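# Move skirt from hanger into basket, rehang hanger

## Task

Remove the skirt from its hanger and set it down inside the basket by lowering it, not dropping it: if a third or more of the cloth falls in from above the rim, the task can fail even while a gripper still grasps some of it. The whole skirt must finish inside the basket, the hanger must go back onto the rail, and the rack must be standing upright at the end. Any cloth draped out over the basket's rim reduces the score.

## Robot and tools

Robot: two arms, left_arm and right_arm, each with six joints and a parallel gripper. Base positions in the scene frame: left_arm at (-0.032, +0.234, +0.016) m, right_arm at (+0.035, -0.365, +0.026) m, both turned almost not at all about z. A two-camera stand is fixed behind the arms. Loose objects may occasionally get a small push from outside.

Frames: the scene frame has its origin at table-top height, halfway between the nominal arm bases; +z is up, +x points out over the table, and left_arm is on the +y side (arm names do not match image left and right). Each arm's reported gripper position (metres) and quaternion (wxyz) are in that arm's own base frame. Fixed cameras and the table use the scene frame. Reported hand poses may be off by a few centimetres, more when the arm reaches far. A gripper's fingers point along its +z and close along its y; the reported position is between the finger pads, roughly 1 cm short of the tips.

Row layout (used by execute_actions and move): one flat list of 14 numbers covering both arms, even if only one moves. First left_arm: waist, shoulder, elbow, wrist pitch, wrist yaw, wrist roll, then gripper opening; then the same seven for right_arm. Joint numbers are absolute target angles in radians (same values as the Joint positions line), not offsets. Stated ranges: waist -2.618 to 3.054, shoulder 0.000 to 3.142, elbow 0.000 to 3.142, wrist pitch -1.571 to 1.571, wrist yaw -1.571 to 1.571, wrist roll -2.094 to 2.094. True limits may differ by up to 0.059 rad; a target beyond a limit by more than that, and farther out than the current angle, gets the call refused; smaller overshoots are clipped and reported as "joint sent to its limit". Opening is an absolute command from -1 (closed) to +1 (fully open, 0.094 m pad gap). To leave a gripper alone, repeat its current command; writing 0 means half-open.

execute_actions(actions, cameras): actions is a list of actions; each action is up to 15 rows, one per 1/30 s step, and a short action repeats its final row to fill 15 steps. An empty actions list returns full state and all camera images; otherwise request images with cameras (names, ["all"], or []). Per step, waist/shoulder/elbow targets are kept within 0.339 rad of the measured angle, wrist joints within 2.2; if a target would move the gripper over 200 mm from where it is, that arm's targets are scaled back. An unfinished motion may need to be commanded again. To hold a joint, resend its Joint targets value.

move(target, speed, blend, opening_speed, grip_force, blocking, cameras): target is one 14-number row or a list of up to 15 rows, all absolute joint angles, sharing a 10 s budget. All joints travel in sync, so grippers follow curves, and nothing avoids obstacles or the other arm. speed is rad/s for the joint with the longest travel, 0.01 to 12.57, default 0.5 (one value or one per target). blend in rad rounds corners at intermediate rows; 0 means stop at each. opening_speed (0.2 or more, per second on the -1..1 scale) ramps the gripper; use it to close slowly on cloth. grip_force is newtons per pad, 10 to 50, per arm or shared, persisting; lower values close slowly. blocking=false returns after about 0.5 s while the move continues; a new move replaces it. The result adds a "move:" line: done, off_target (at rest more than 0.035 rad from target), moving, held, fault, and limits=held if steps were withheld.

wait(seconds 0 to 10) lets time pass holding commands. stop() brakes a running move. zoom_image(camera, region [x0, y0, x1, y1] pixels, at most 504 by 504) enlarges part of a camera's newest image; cameras are cam_head_left, cam_head_right, cam_high, cam_low, cam_left_wrist, cam_right_wrist, all 672x504. finished_scene(scene) ends the scene irreversibly; only call it when the skirt rests fully in the basket, the hanger is on the rail and the rack stands.

Result lines: Joint positions and Joint velocities per arm in the joint order above plus pad gap (m); "within noise" means the arm is still. Joint targets shows what joints are currently driven toward. Tool commands shows gripper commands. grip_measured is the pad opening on the command scale, reading up to about 2.5 mm wide when empty; it keeps following the command past contact, so it does not reveal touch. Joint torques include arm weight, have offsets, and wrap at ±28 N m on joints 1 to 3. "joint command not followed" means the clearance check altered steps. Step readings list intermediate joint angles. MOTOR HOT appears at 75 °C; at 90 °C the arm folds and idles for the scene; at 100 °C it collapses. Holding loads, stretched poses and pushing against unreachable targets heat motors.

Avoid: dropping the skirt from above the basket rim, releasing moving items, knocking the rack or anything off the table, hard hits on fixed or heavy objects, and any contact between the two arms or one gripper closing on the other's fingers. Thinking time lets the scene run on.

Each tool is called as name([rows], argument=value, ...), one row to a line, values as JSON.

## Session

execute_actions(actions=[])

zoom_image(camera="cam_high", region=[330, 20, 580, 270])

zoom_image(camera="cam_head_left", region=[230, 200, 560, 450])

zoom_image(camera="cam_low", region=[150, 130, 430, 300])

Scene clock: 0.00 s.
left_arm: end_effector_position=(+0.2451, -0.2393, +0.4719) grip_measured=-0.842 end_effector_quat_wxyz=(+0.521, +0.278, +0.787, -0.179) | right_arm: end_effector_position=(+0.3838, +0.0010, +0.4071) grip_measured=+1.000 end_effector_quat_wxyz=(+0.707, +0.000, +0.707, +0.000)
Joint positions: left_arm=[-0.875 1.323 1.974 -1.062 -0.188 -0.072 0.007] | right_arm=[0 1.047 1.047 0 0 0 0.094]
Joint velocities: within noise
Joint torques (N m): no reading
Motor temperatures (°C): left_arm=[26 27 30 30 23 26 24] | right_arm=[27 24 30 26 23 24 25]
Heat: left arm: 30 °C; right arm: 30 °C.
Joint targets: left_arm=[-0.875 1.315 1.986 -1.023 -0.190 -0.073] | right_arm=[0.000 1.040 1.058 0.004 0.000 0.000]
Tool commands: left_gripper/opening=-1.0 right_gripper/opening=+1.0
camera_calibration:
cam_left_wrist: T_world_to_cam=[[-0.626239, -0.779604, -0.00642835, -0.029052], [-0.584981, 0.475321, -0.657166, 0.6028], [0.515385, -0.407783, -0.753718, 0.217845], [0, 0, 0, 1]] pos_world=[0.222159, -0.220339, 0.560147]

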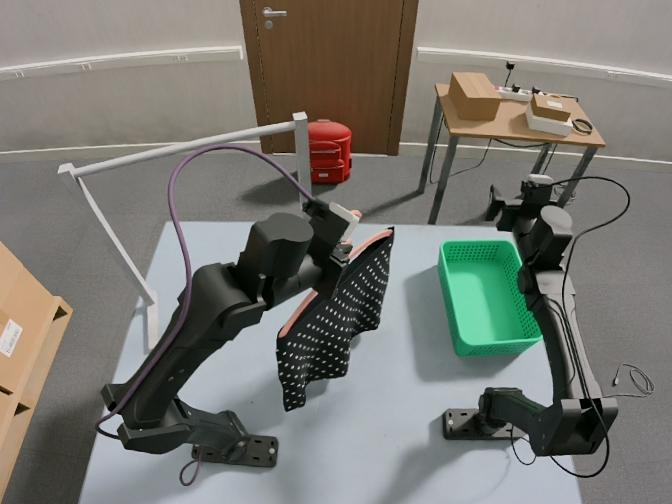

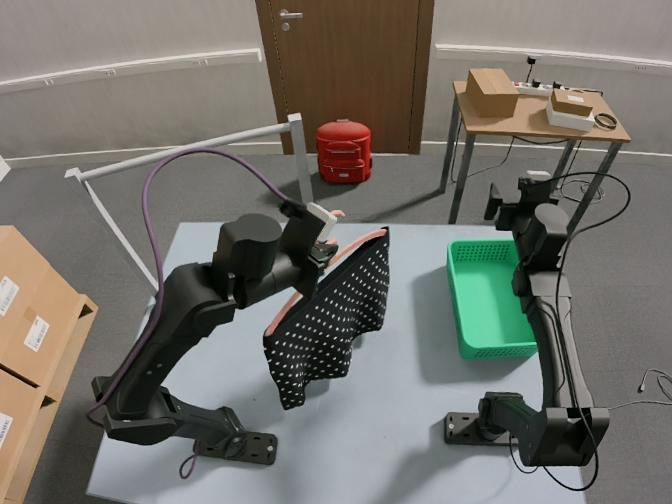

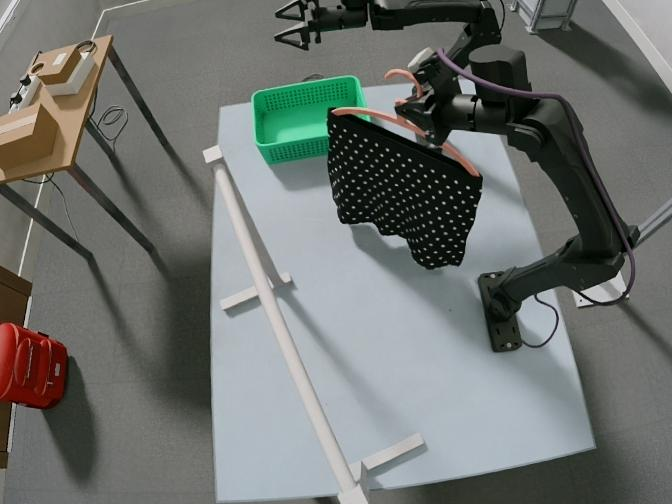

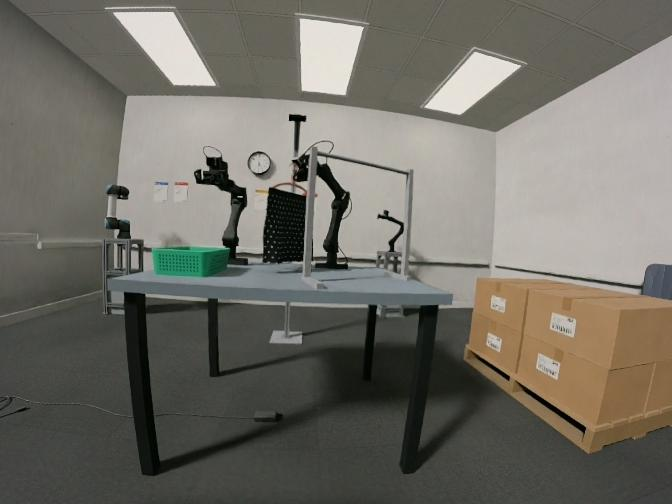

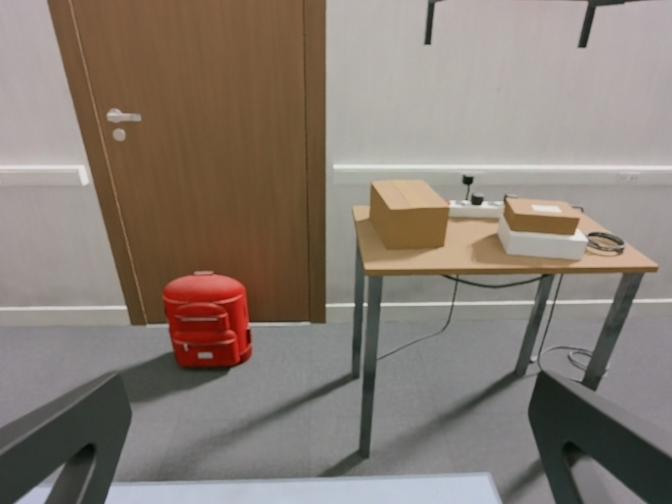

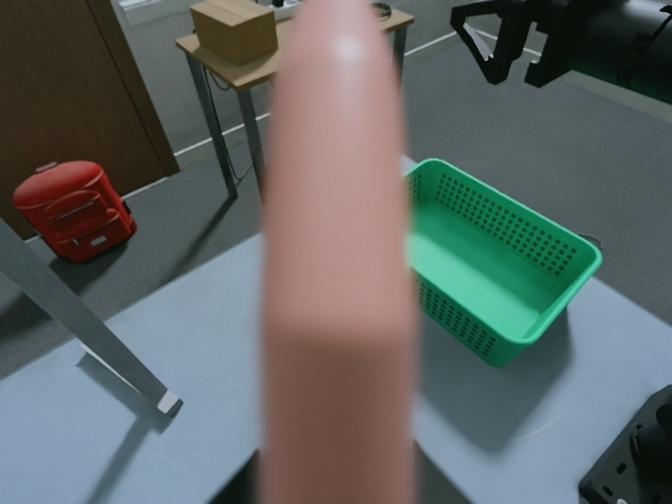

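Scaled by 2.016.

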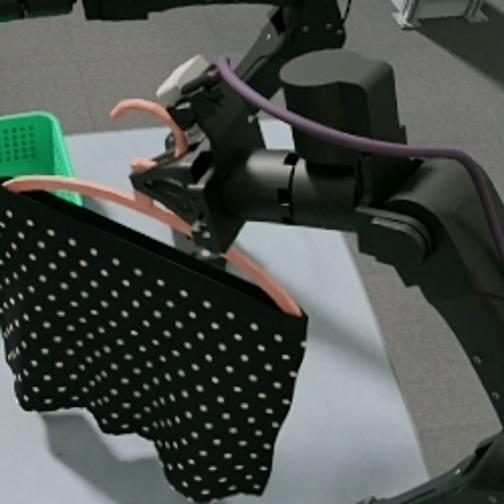

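Scaled by 1.527.

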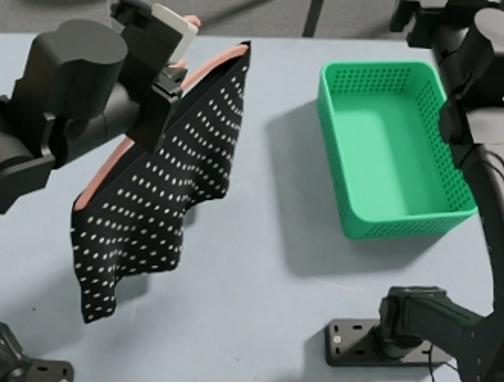

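Scaled by 1.800.

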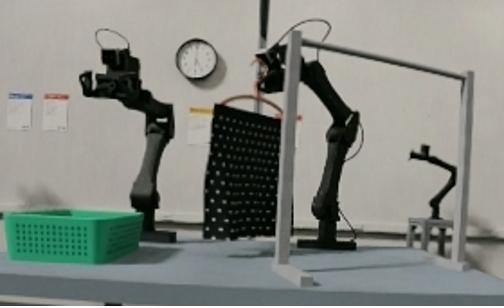

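move([
  [-0.856, 1.195, 1.958, -1.158, 0.35, 0.13, -1, 0, 0.9, 0.95, 0, -0.8, 0, 1],
  [-0.856, 1.195, 1.958, -1.158, 0.35, 0.13, -1, -0.35, 0.465, 0.515, -0.05, -1.5, 0, 1],
  [-0.856, 1.195, 1.958, -1.158, 0.35, 0.13, -1, -0.043, 0.465, 0.515, -0.05, -1.553, 0, 1],
], speed=0.7, blend=[0.1, 0.05, 0], cameras=["all"])

Scene clock: 9.57 s.
left_arm: end_effector_position=(+0.1408, -0.2535, +0.4724) grip_measured=-0.842 end_effector_quat_wxyz=(+0.440, +0.474, +0.693, -0.320) | right_arm: end_effector_position=(+0.1113, +0.1758, +0.3130) grip_measured=+1.000 end_effector_quat_wxyz=(+0.522, -0.484, +0.515, +0.477)
Joint positions: left_arm=[-0.862 1.215 1.962 -1.194 0.333 0.126 0.007] | right_arm=[-0.052 0.478 0.527 -0.036 -1.546 0 0.094]
Joint torques (N m): left_arm=[0.68 -3.37 5.07 2.25 0.22 0] | right_arm=[0.77 0.66 5.24 0.95 -0.08 0]
Motor temperatures (°C): left_arm=[26 27 31 35 23 26 25] | right_arm=[27 24 31 28 23 24 25]
Heat: left arm: 35 °C; right arm: 31 °C.
Joint targets: left_arm=[-0.856 1.195 1.958 -1.158 0.350 0.130] | right_arm=[-0.043 0.465 0.515 -0.050 -1.553 0.000]
move: off_target (left_arm); left_arm: the wrist pitch is farthest, 0.036 rad from its target
camera_calibration:
cam_left_wrist: T_world_to_cam=[[-0.938623, -0.343766, 0.0284852, 0.0325453], [-0.280471, 0.712505, -0.643174, 0.559397], [0.200806, -0.611687, -0.76519, 0.264135], [0, 0, 0, 1]] pos_world=[0.134402, -0.225817, 0.560977]
cam_right_wrist: T_world_to_cam=[[0.997478, -0.0658377, 0.0265028, -0.109332], [-0.00499549, -0.437631, -0.899141, 0.394545], [0.0707958, 0.896741, -0.436856, 0.0629718], [0, 0, 0, 1]] pos_world=[0.106569, 0.108997, 0.385158]

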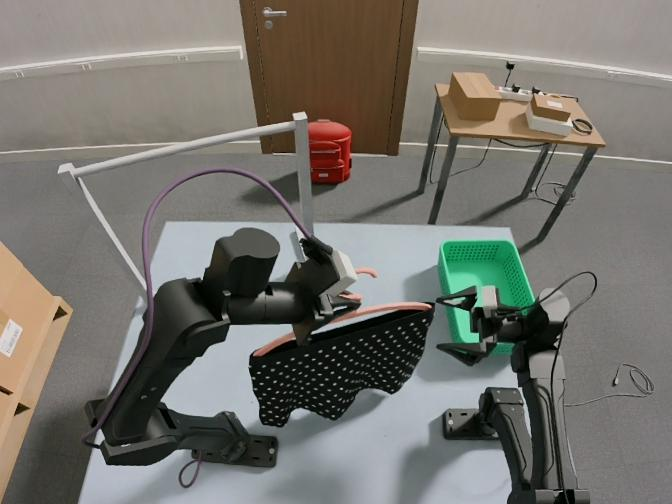

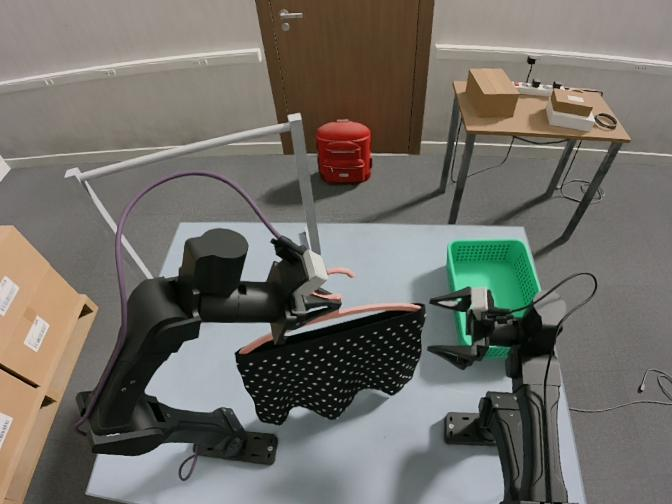

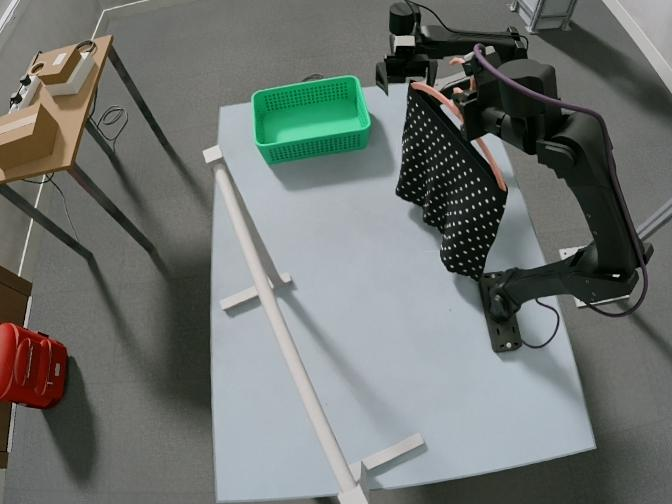

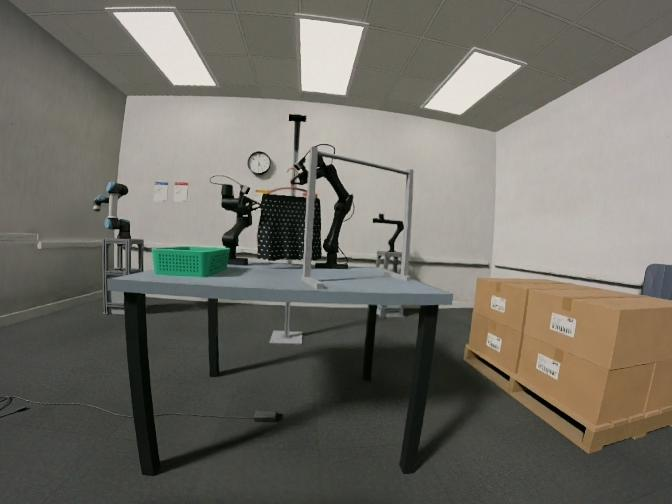

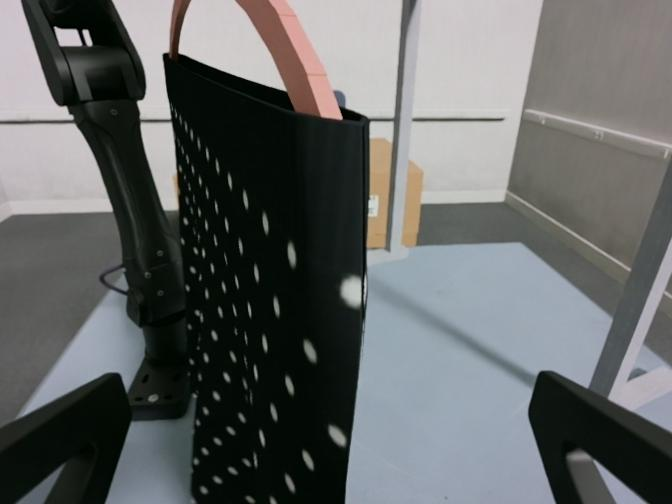

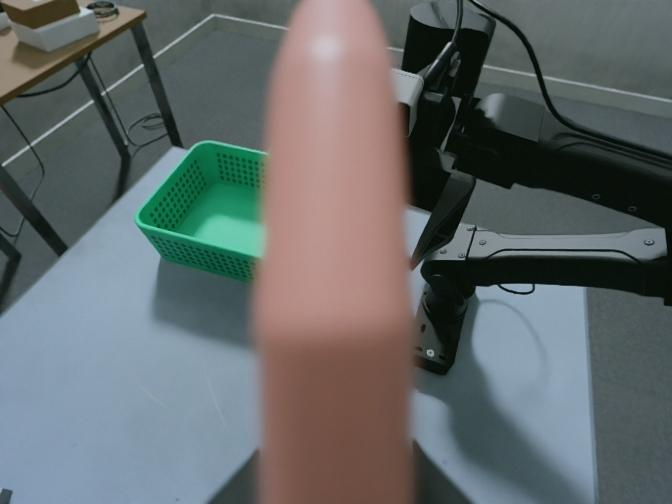

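move([
  [-0.856, 1.195, 1.958, -1.158, 0.35, 0.13, -1, 0.668, 0.832, 0.36, 0.465, -1.121, 0, 1],
  [-0.856, 1.195, 1.958, -1.158, 0.35, 0.13, -1, 0.668, 0.832, 0.36, 0.465, -1.121, 0, -1],
], speed=0.45, opening_speed=1.5, cameras=["cam_head_left", "cam_high", "cam_low", "cam_left_wrist"])

zoom_image(camera="cam_high", region=[370, 30, 530, 190])

zoom_image(camera="cam_low", region=[210, 150, 350, 280])

Scene clock: 17.53 s.
left_arm: end_effector_position=(+0.1332, -0.2432, +0.4597) grip_measured=-0.842 end_effector_quat_wxyz=(+0.418, +0.485, +0.704, -0.308) | right_arm: end_effector_position=(+0.0795, +0.2722, +0.2610) grip_measured=-0.922 end_effector_quat_wxyz=(-0.437, +0.560, -0.429, -0.558)
Joint positions: left_arm=[-0.859 1.202 1.962 -1.27 0.334 0.15 0.007] | right_arm=[0.658 0.827 0.374 0.464 -1.165 0 0.004]
Joint torques (N m): left_arm=[0.31 -2 4.94 2.98 0.21 -0.29] | right_arm=[0.75 -0.4 5.81 1.35 0.43 0.01]
Heat: left arm: 37 °C; right arm: 31 °C.
Joint targets: left_arm=[-0.856 1.195 1.958 -1.158 0.350 0.130] | right_arm=[0.668 0.832 0.360 0.465 -1.121 0.000]
move: off_target (left_arm, right_arm); left_arm: the wrist pitch is farthest, 0.112 rad from its target; right_arm: the wrist yaw is farthest, 0.044 rad from its target
camera_calibration:
cam_left_wrist: T_world_to_cam=[[-0.94045, -0.338648, 0.0295233, 0.0303406], [-0.288144, 0.748082, -0.597785, 0.530603], [0.180353, -0.570694, -0.801113, 0.29151], [0, 0, 0, 1]] pos_world=[0.128849, -0.220296, 0.549823]
Images, in order (width x height): cam_head_left 672x504, cam_high 672x504, cam_low 672x504, cam_left_wrist 672x504.

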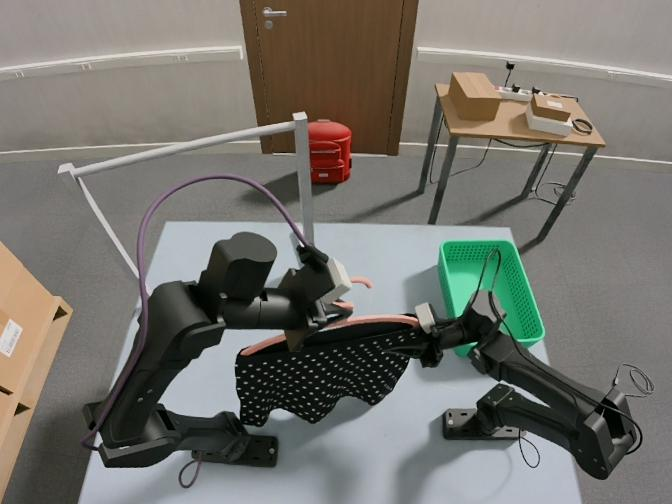

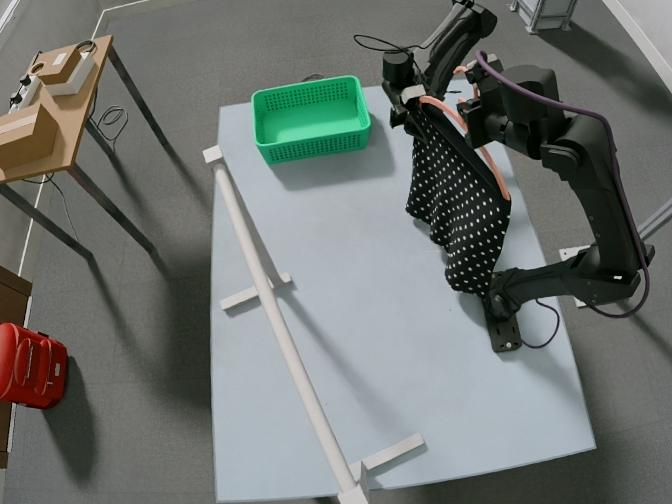

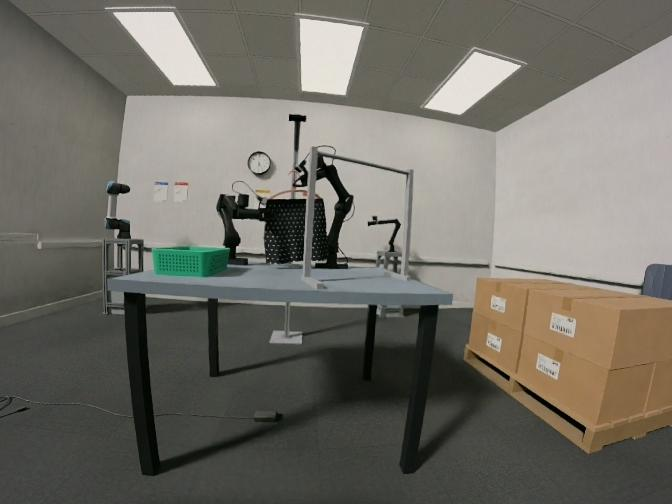

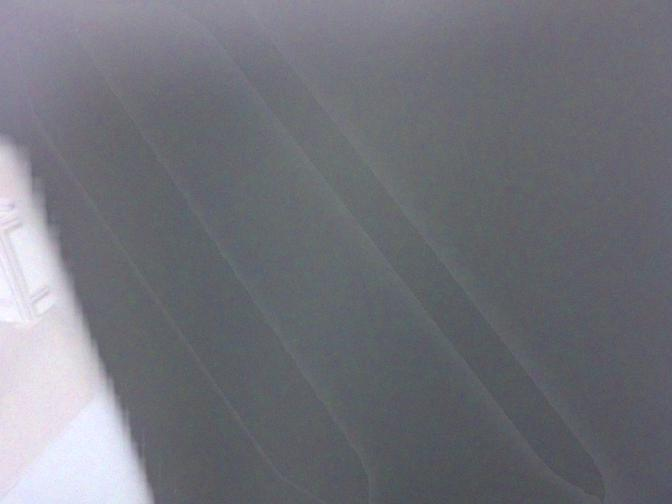

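Scaled by 3.150.

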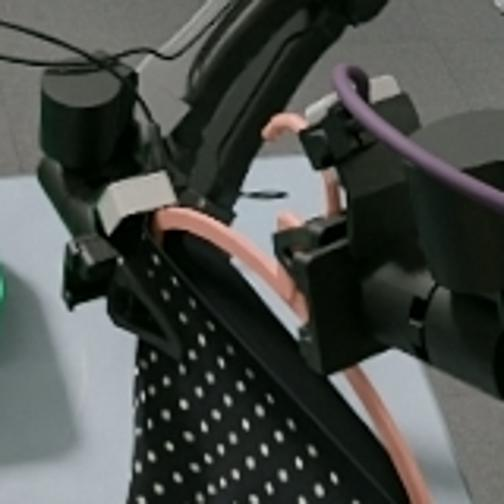

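Scaled by 3.600.

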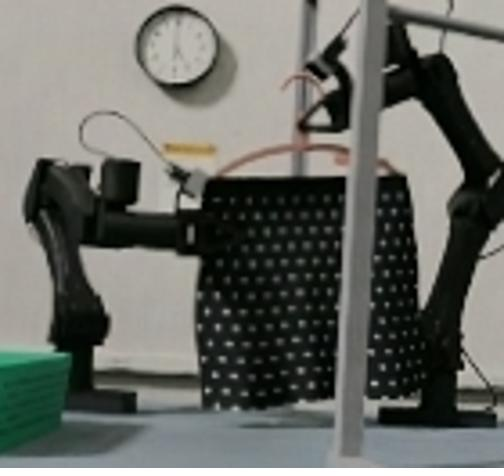

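move([
  [-0.856, 1.195, 1.958, -1.158, 0.35, 0.13, -1, 0.658, 0.83, 0.36, 0.465, -1.165, 0, -1],
  [-0.856, 1.195, 1.958, -1.158, 0.35, 0.13, -1, 0.658, 0.83, 0.36, 0.465, -1.165, 0, 0.5],
  [-0.856, 1.195, 1.958, -1.158, 0.35, 0.13, -1, 0.658, 0.875, 0.28, 0.59, -1.165, 0, 0.5],
  [-0.856, 1.195, 1.958, -1.158, 0.35, 0.13, -1, 0.658, 0.875, 0.28, 0.59, -1.165, 0, -1],
], speed=0.4, opening_speed=1.5, cameras=["cam_head_left", "cam_high", "cam_low", "cam_left_wrist"])

zoom_image(camera="cam_high", region=[370, 30, 530, 190])

zoom_image(camera="cam_low", region=[210, 150, 350, 280])

Scene clock: 26.40 s.
left_arm: end_effector_position=(+0.1324, -0.2414, +0.4522) grip_measured=-0.842 end_effector_quat_wxyz=(+0.405, +0.481, +0.715, -0.306) | right_arm: end_effector_position=(+0.0802, +0.2724, +0.2415) grip_measured=-0.969 end_effector_quat_wxyz=(-0.441, +0.560, -0.426, -0.556)
Joint positions: left_arm=[-0.859 1.201 1.953 -1.291 0.331 0.136 0.007] | right_arm=[0.658 0.868 0.298 0.592 -1.162 0 0.001]
Joint torques (N m): left_arm=[0.31 -1.94 5.67 3.18 0.25 -0.11] | right_arm=[-0.08 -0.49 5.12 1.36 -0.03 0.03]
Heat: left arm: 39 °C; right arm: 31 °C.
Joint targets: left_arm=[-0.856 1.195 1.958 -1.158 0.350 0.130] | right_arm=[0.658 0.875 0.280 0.590 -1.165 0.000]
move: off_target (left_arm); left_arm: the wrist pitch is farthest, 0.133 rad from its target
camera_calibration:
cam_left_wrist: T_world_to_cam=[[-0.935961, -0.348424, 0.0507677, 0.0178857], [-0.312763, 0.756474, -0.574393, 0.519336], [0.161728, -0.553488, -0.817004, 0.300457], [0, 0, 0, 1]] pos_world=[0.130577, -0.220333, 0.54287]
Images, in order (width x height): cam_head_left 672x504, cam_high 672x504, cam_low 672x504, cam_left_wrist 672x504.

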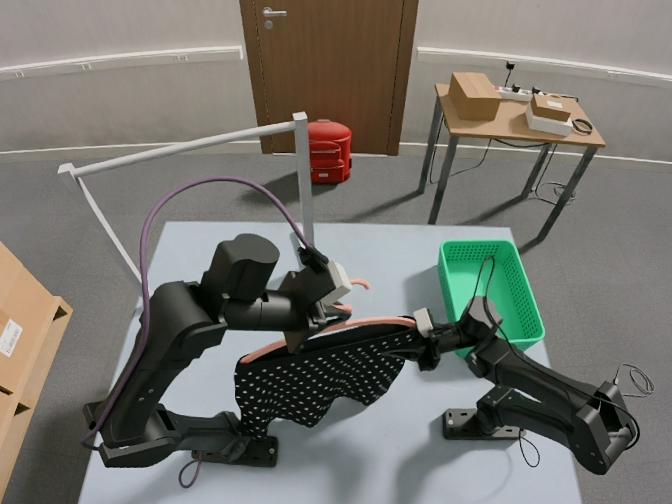

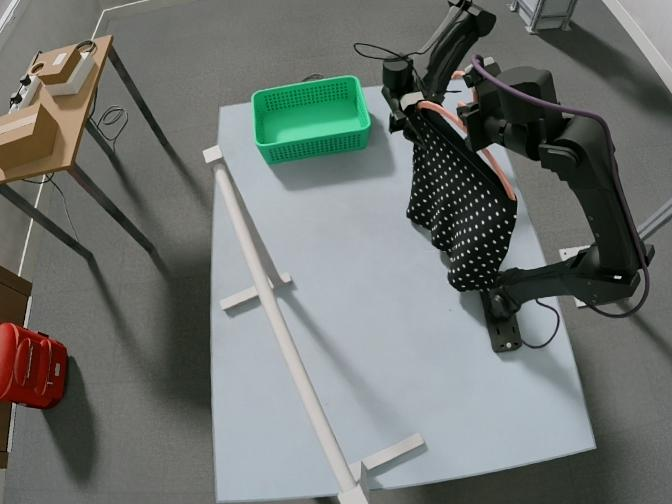

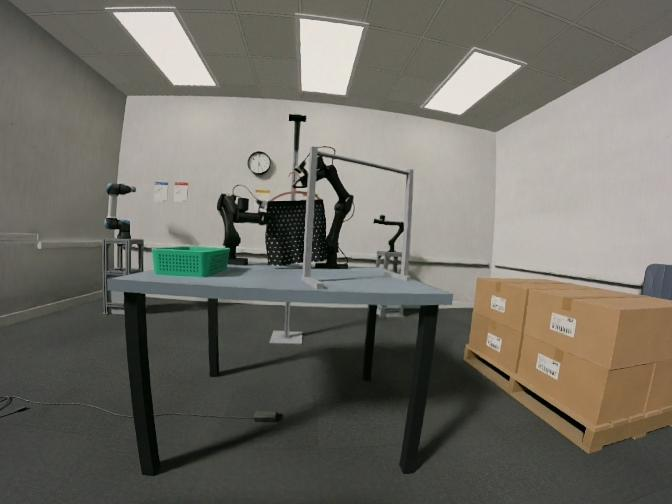

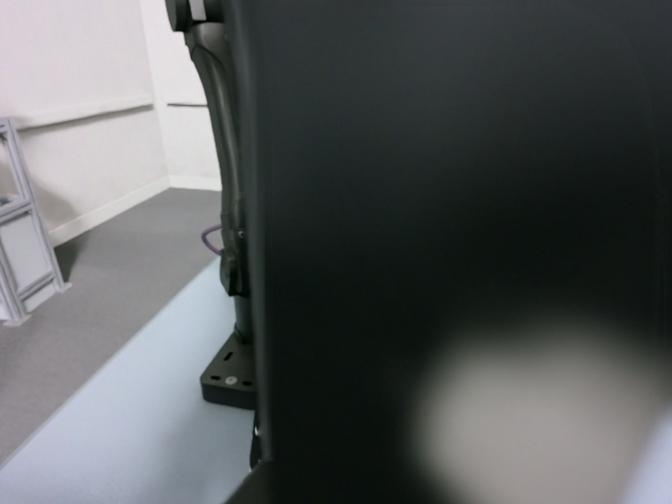

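Scaled by 3.150.

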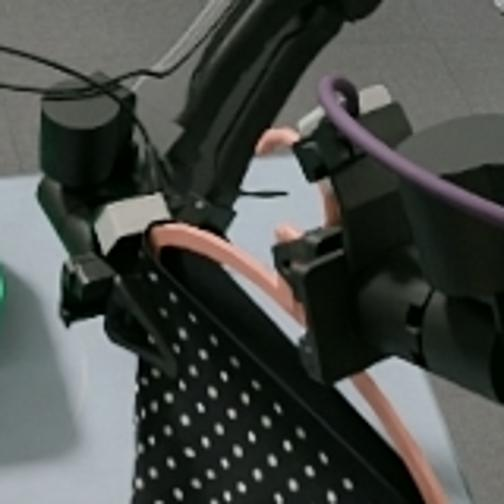

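Scaled by 3.600.

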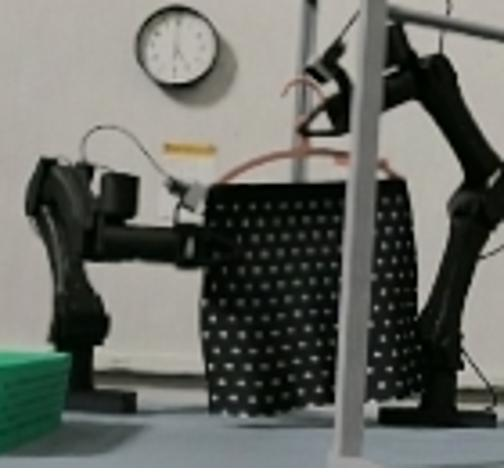

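move(target=[-0.856, 1.38, 2.393, -1.1, 0.35, 0.13, -1, 0.511, 0.885, 0.182, 0.7, -1.312, 0, -1], speed=0.22, cameras=["cam_head_left", "cam_high", "cam_low"])

zoom_image(camera="cam_high", region=[370, 0, 570, 200])

zoom_image(camera="cam_low", region=[210, 140, 350, 280])

Scene clock: 31.73 s.
left_arm: end_effector_position=(+0.1452, -0.2588, +0.5846) grip_measured=-0.842 end_effector_quat_wxyz=(+0.563, +0.451, +0.598, -0.349) | right_arm: end_effector_position=(+0.0839, +0.2499, +0.2139) grip_measured=-0.974 end_effector_quat_wxyz=(-0.433, +0.559, -0.431, -0.560)
Joint positions: left_arm=[-0.859 1.377 2.372 -1.124 0.34 0.134 0.007] | right_arm=[0.521 0.884 0.192 0.702 -1.306 0.008 0.001]
Joint torques (N m): left_arm=[0.32 -1.73 5.97 2.23 0.1 -0.1] | right_arm=[-0.77 -0.75 5.61 1.27 -0.08 -0.12]
Motor temperatures (°C): left_arm=[26 27 31 41 23 26 25] | right_arm=[27 24 31 29 23 24 25]
Heat: left arm: 41 °C; right arm: 31 °C.
Joint targets: left_arm=[-0.856 1.380 2.393 -1.100 0.350 0.130] | right_arm=[0.511 0.885 0.182 0.700 -1.312 0.000]
move: done
Images, in order (width x height): cam_head_left 672x504, cam_high 672x504, cam_low 672x504.

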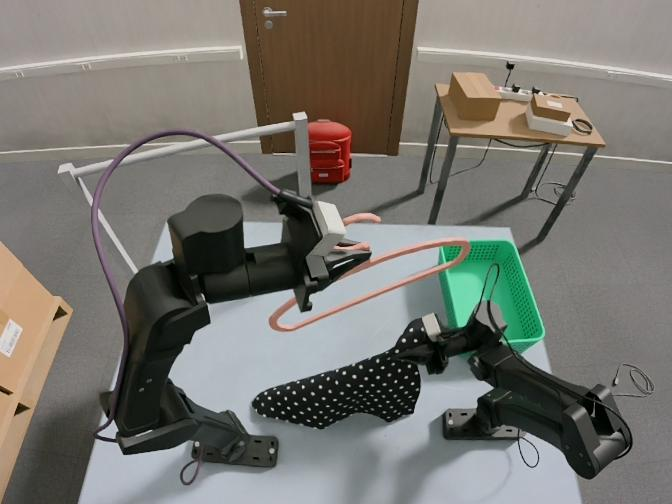

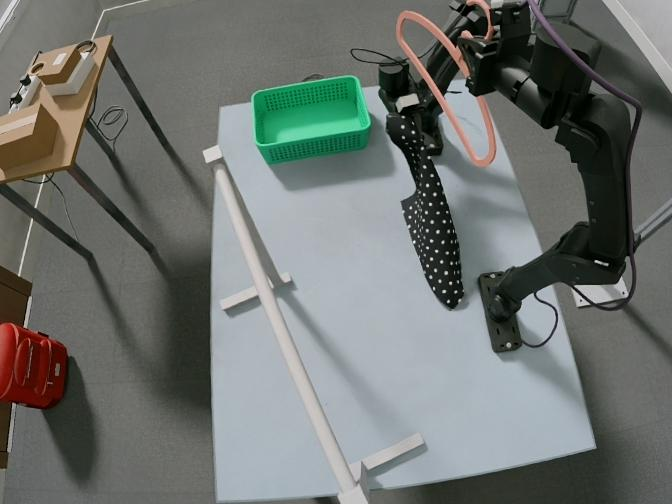

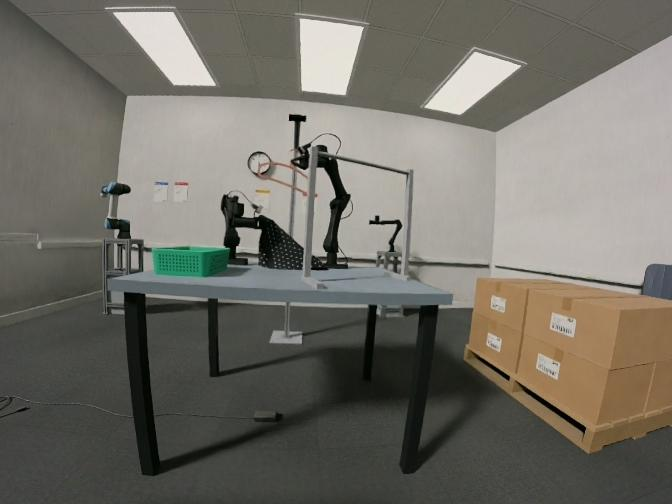

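Scaled by 2.520.

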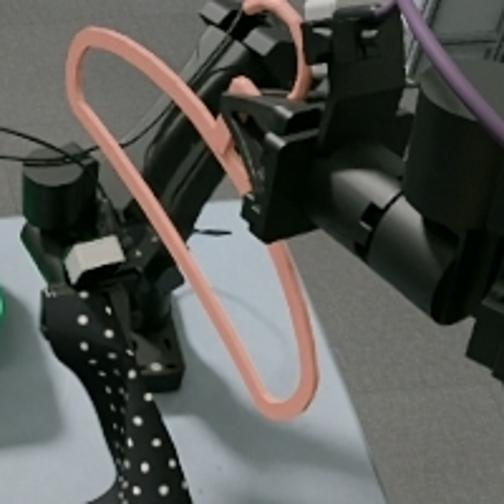

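Scaled by 3.600.

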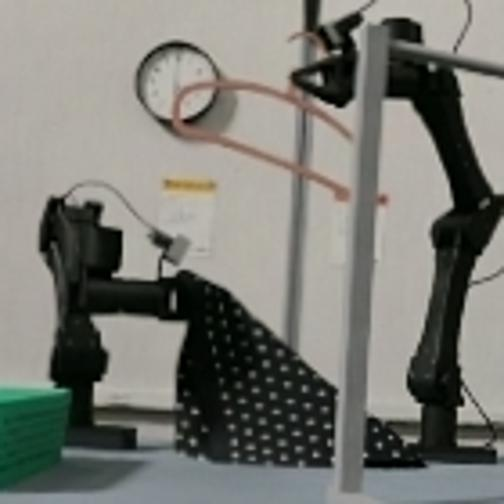

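move([
  [-0.856, 1.251, 2.286, -1.36, 0, 0, -1, 0.511, 0.885, 0.182, 0.7, -1.312, 0, -1],
  [0.32, 1.251, 2.286, -1.38, 0, 0, -1, 0.4, 1.2, 1.9, -0.9, -1.2, 0, -1],
  [0.32, 1.251, 2.286, -1.38, 0, 0, -1, -0.124, 1.273, 2.276, -1.18, 0, 0, -1],
], speed=[0.7, 0.7, 0.6], blend=[0.05, 0.05, 0], cameras=["cam_head_left", "cam_high", "cam_low", "cam_right_wrist"])

zoom_image(camera="cam_low", region=[150, 130, 290, 300])

zoom_image(camera="cam_head_left", region=[410, 150, 610, 380])

zoom_image(camera="cam_high", region=[230, 0, 430, 180])

zoom_image(camera="cam_high", region=[250, 130, 500, 380])

Scene clock: 43.30 s.
left_arm: end_effector_position=(+0.2338, +0.0760, +0.5258) grip_measured=-0.842 end_effector_quat_wxyz=(+0.567, -0.125, +0.809, +0.089) | right_arm: end_effector_position=(+0.2717, -0.0294, +0.5503) grip_measured=-0.974 end_effector_quat_wxyz=(+0.620, +0.047, +0.782, -0.031)
Joint positions: left_arm=[0.314 1.254 2.293 -1.386 0.005 0.005 0.007] | right_arm=[-0.116 1.271 2.249 -1.208 -0.007 0.008 0.001]
Joint torques (N m): left_arm=[0.64 -0.8 3.17 2.04 -0.08 -0.11] | right_arm=[-0.76 -0.84 6.05 2.07 0.08 -0.09]
Heat: left arm: 40 °C; right arm: 31 °C.
Joint targets: left_arm=[0.320 1.251 2.286 -1.380 0.000 0.000] | right_arm=[-0.124 1.273 2.276 -1.180 0.000 0.000]
move: done
camera_calibration:
cam_right_wrist: T_world_to_cam=[[-0.0979197, -0.995194, 0.000907124, -0.00465056], [-0.627814, 0.061065, -0.775964, 0.635045], [0.772179, -0.0765517, -0.630776, 0.226877], [0, 0, 0, 1]] pos_world=[0.223046, -0.0260394, 0.635885]
Images, in order (width x height): cam_head_left 672x504, cam_high 672x504, cam_low 672x504, cam_right_wrist 672x504.

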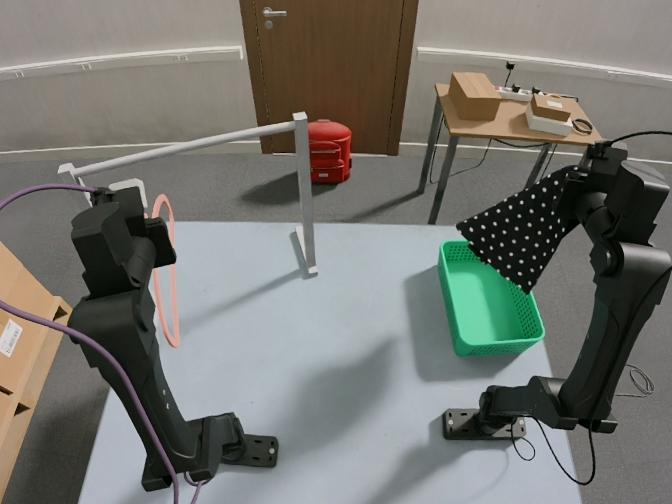

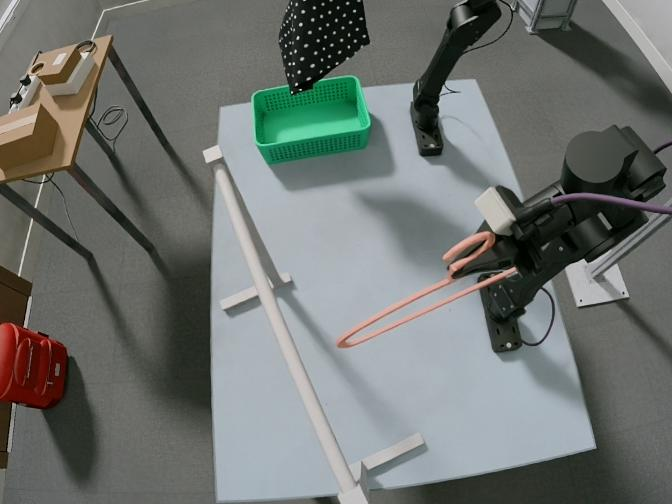

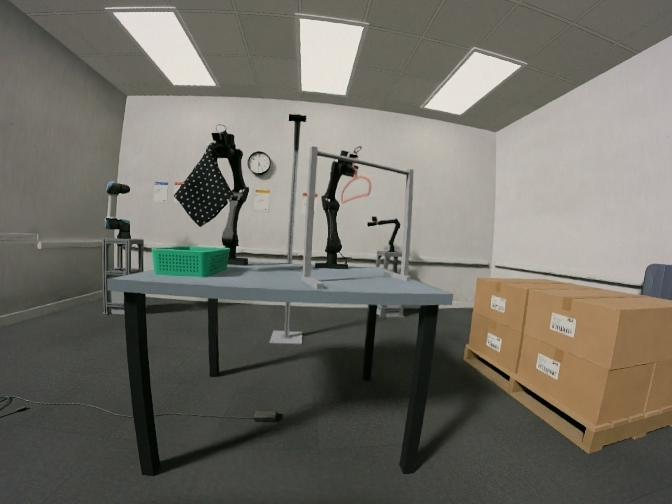

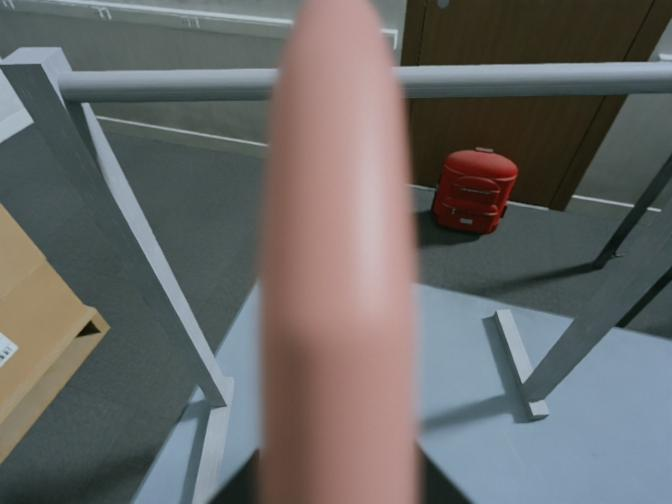

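Scaled by 2.965.

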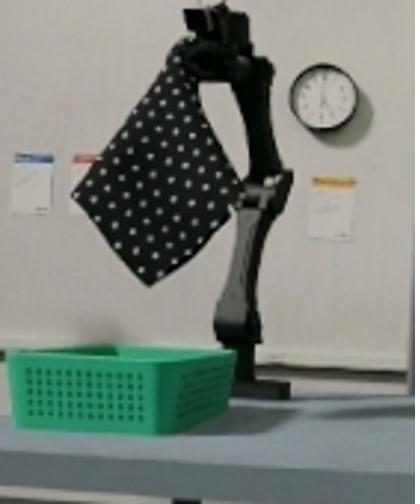

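Scaled by 2.191.

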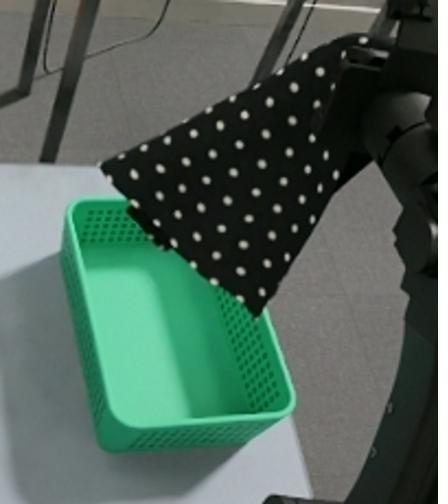

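Scaled by 2.520.

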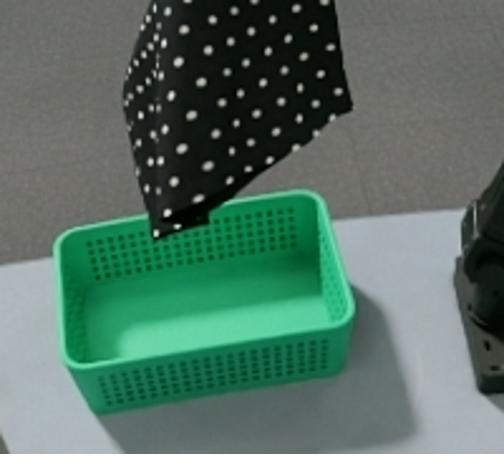

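Scaled by 2.016.

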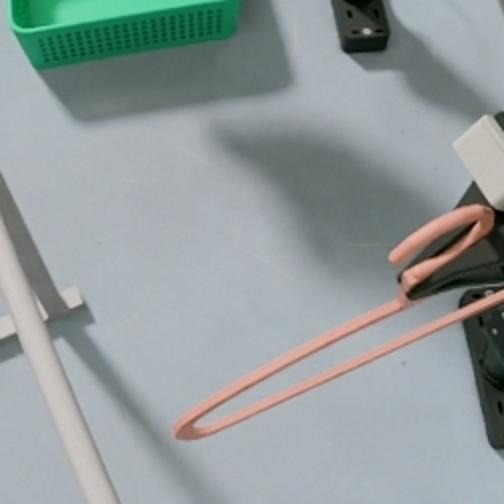

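move(target=[0.32, 1.251, 2.286, -1.38, 0, 0, -1, 0.64, 1.315, 1.86, -0.52, 1.55, 0, -1], speed=0.6, cameras=["cam_head_left", "cam_high", "cam_low"])

zoom_image(camera="cam_low", region=[150, 130, 290, 300])

zoom_image(camera="cam_head_left", region=[410, 150, 610, 380])

zoom_image(camera="cam_high", region=[230, 0, 430, 180])

Scene clock: 69.17 s.
left_arm: end_effector_position=(+0.2338, +0.0760, +0.5258) grip_measured=-0.842 end_effector_quat_wxyz=(+0.567, -0.125, +0.809, +0.089) | right_arm: end_effector_position=(+0.2715, -0.0234, +0.5544) grip_measured=-0.974 end_effector_quat_wxyz=(+0.638, +0.316, +0.632, -0.305)
Joint positions: left_arm=[0.314 1.254 2.293 -1.386 0.005 0.005 0.007] | right_arm=[0.632 1.313 1.866 -0.543 1.542 0.008 0.001]
Joint torques (N m): left_arm=[0.66 -0.84 3.21 2.04 -0.06 -0.11] | right_arm=[0.68 -2.84 4.44 1.38 0.04 -0.1]
Motor temperatures (°C): left_arm=[26 27 30 38 23 26 26] | right_arm=[27 24 31 34 23 24 26]
Heat: left arm: 38 °C; right arm: 34 °C.
Joint targets: left_arm=[0.320 1.251 2.286 -1.380 0.000 0.000] | right_arm=[0.640 1.315 1.860 -0.520 1.550 0.000]
move: done
Images, in order (width x height): cam_head_left 672x504, cam_high 672x504, cam_low 672x504.

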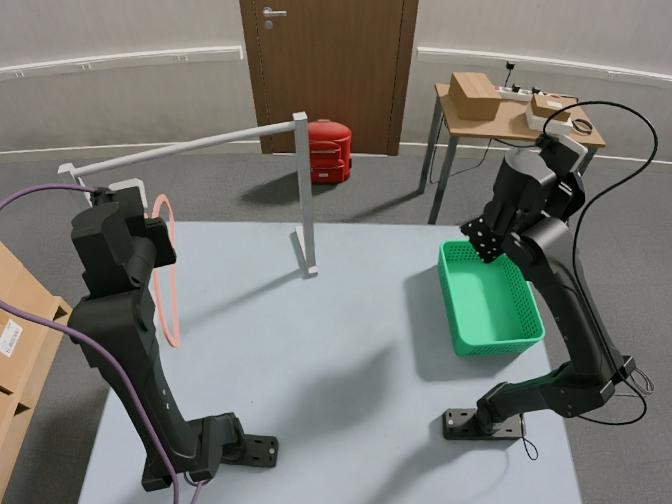

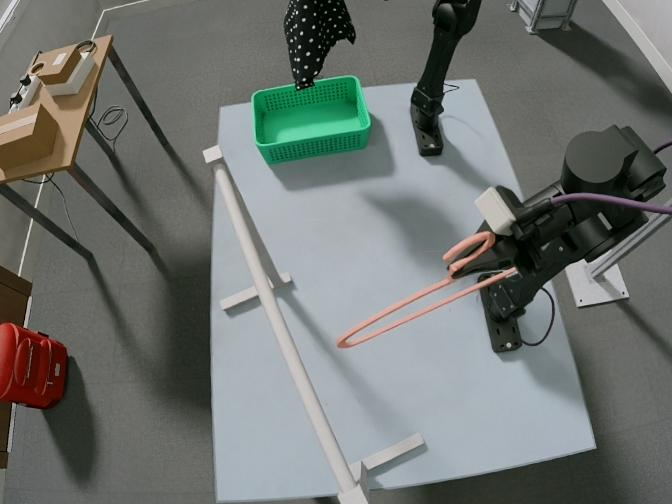

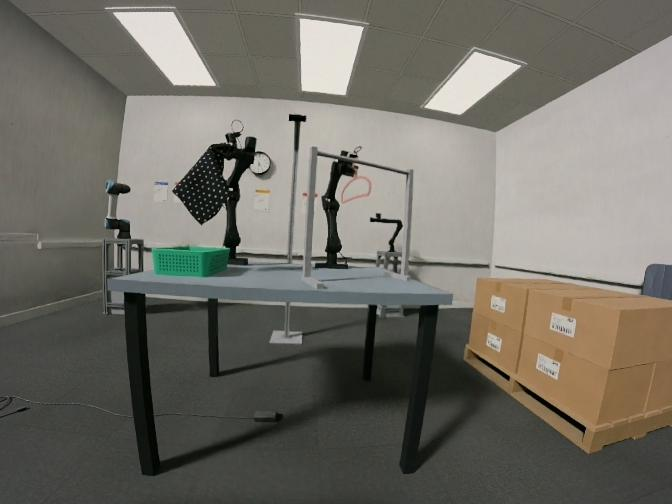

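Scaled by 2.965.

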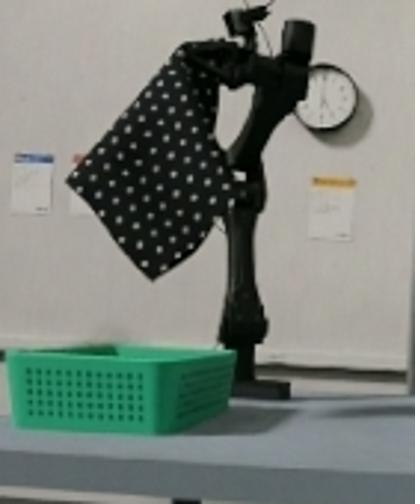

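Scaled by 2.191.

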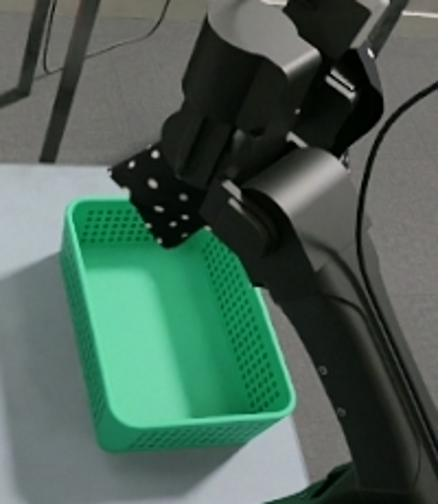

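Scaled by 2.520.

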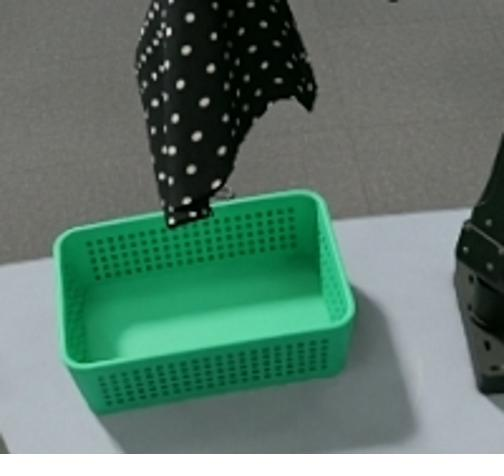

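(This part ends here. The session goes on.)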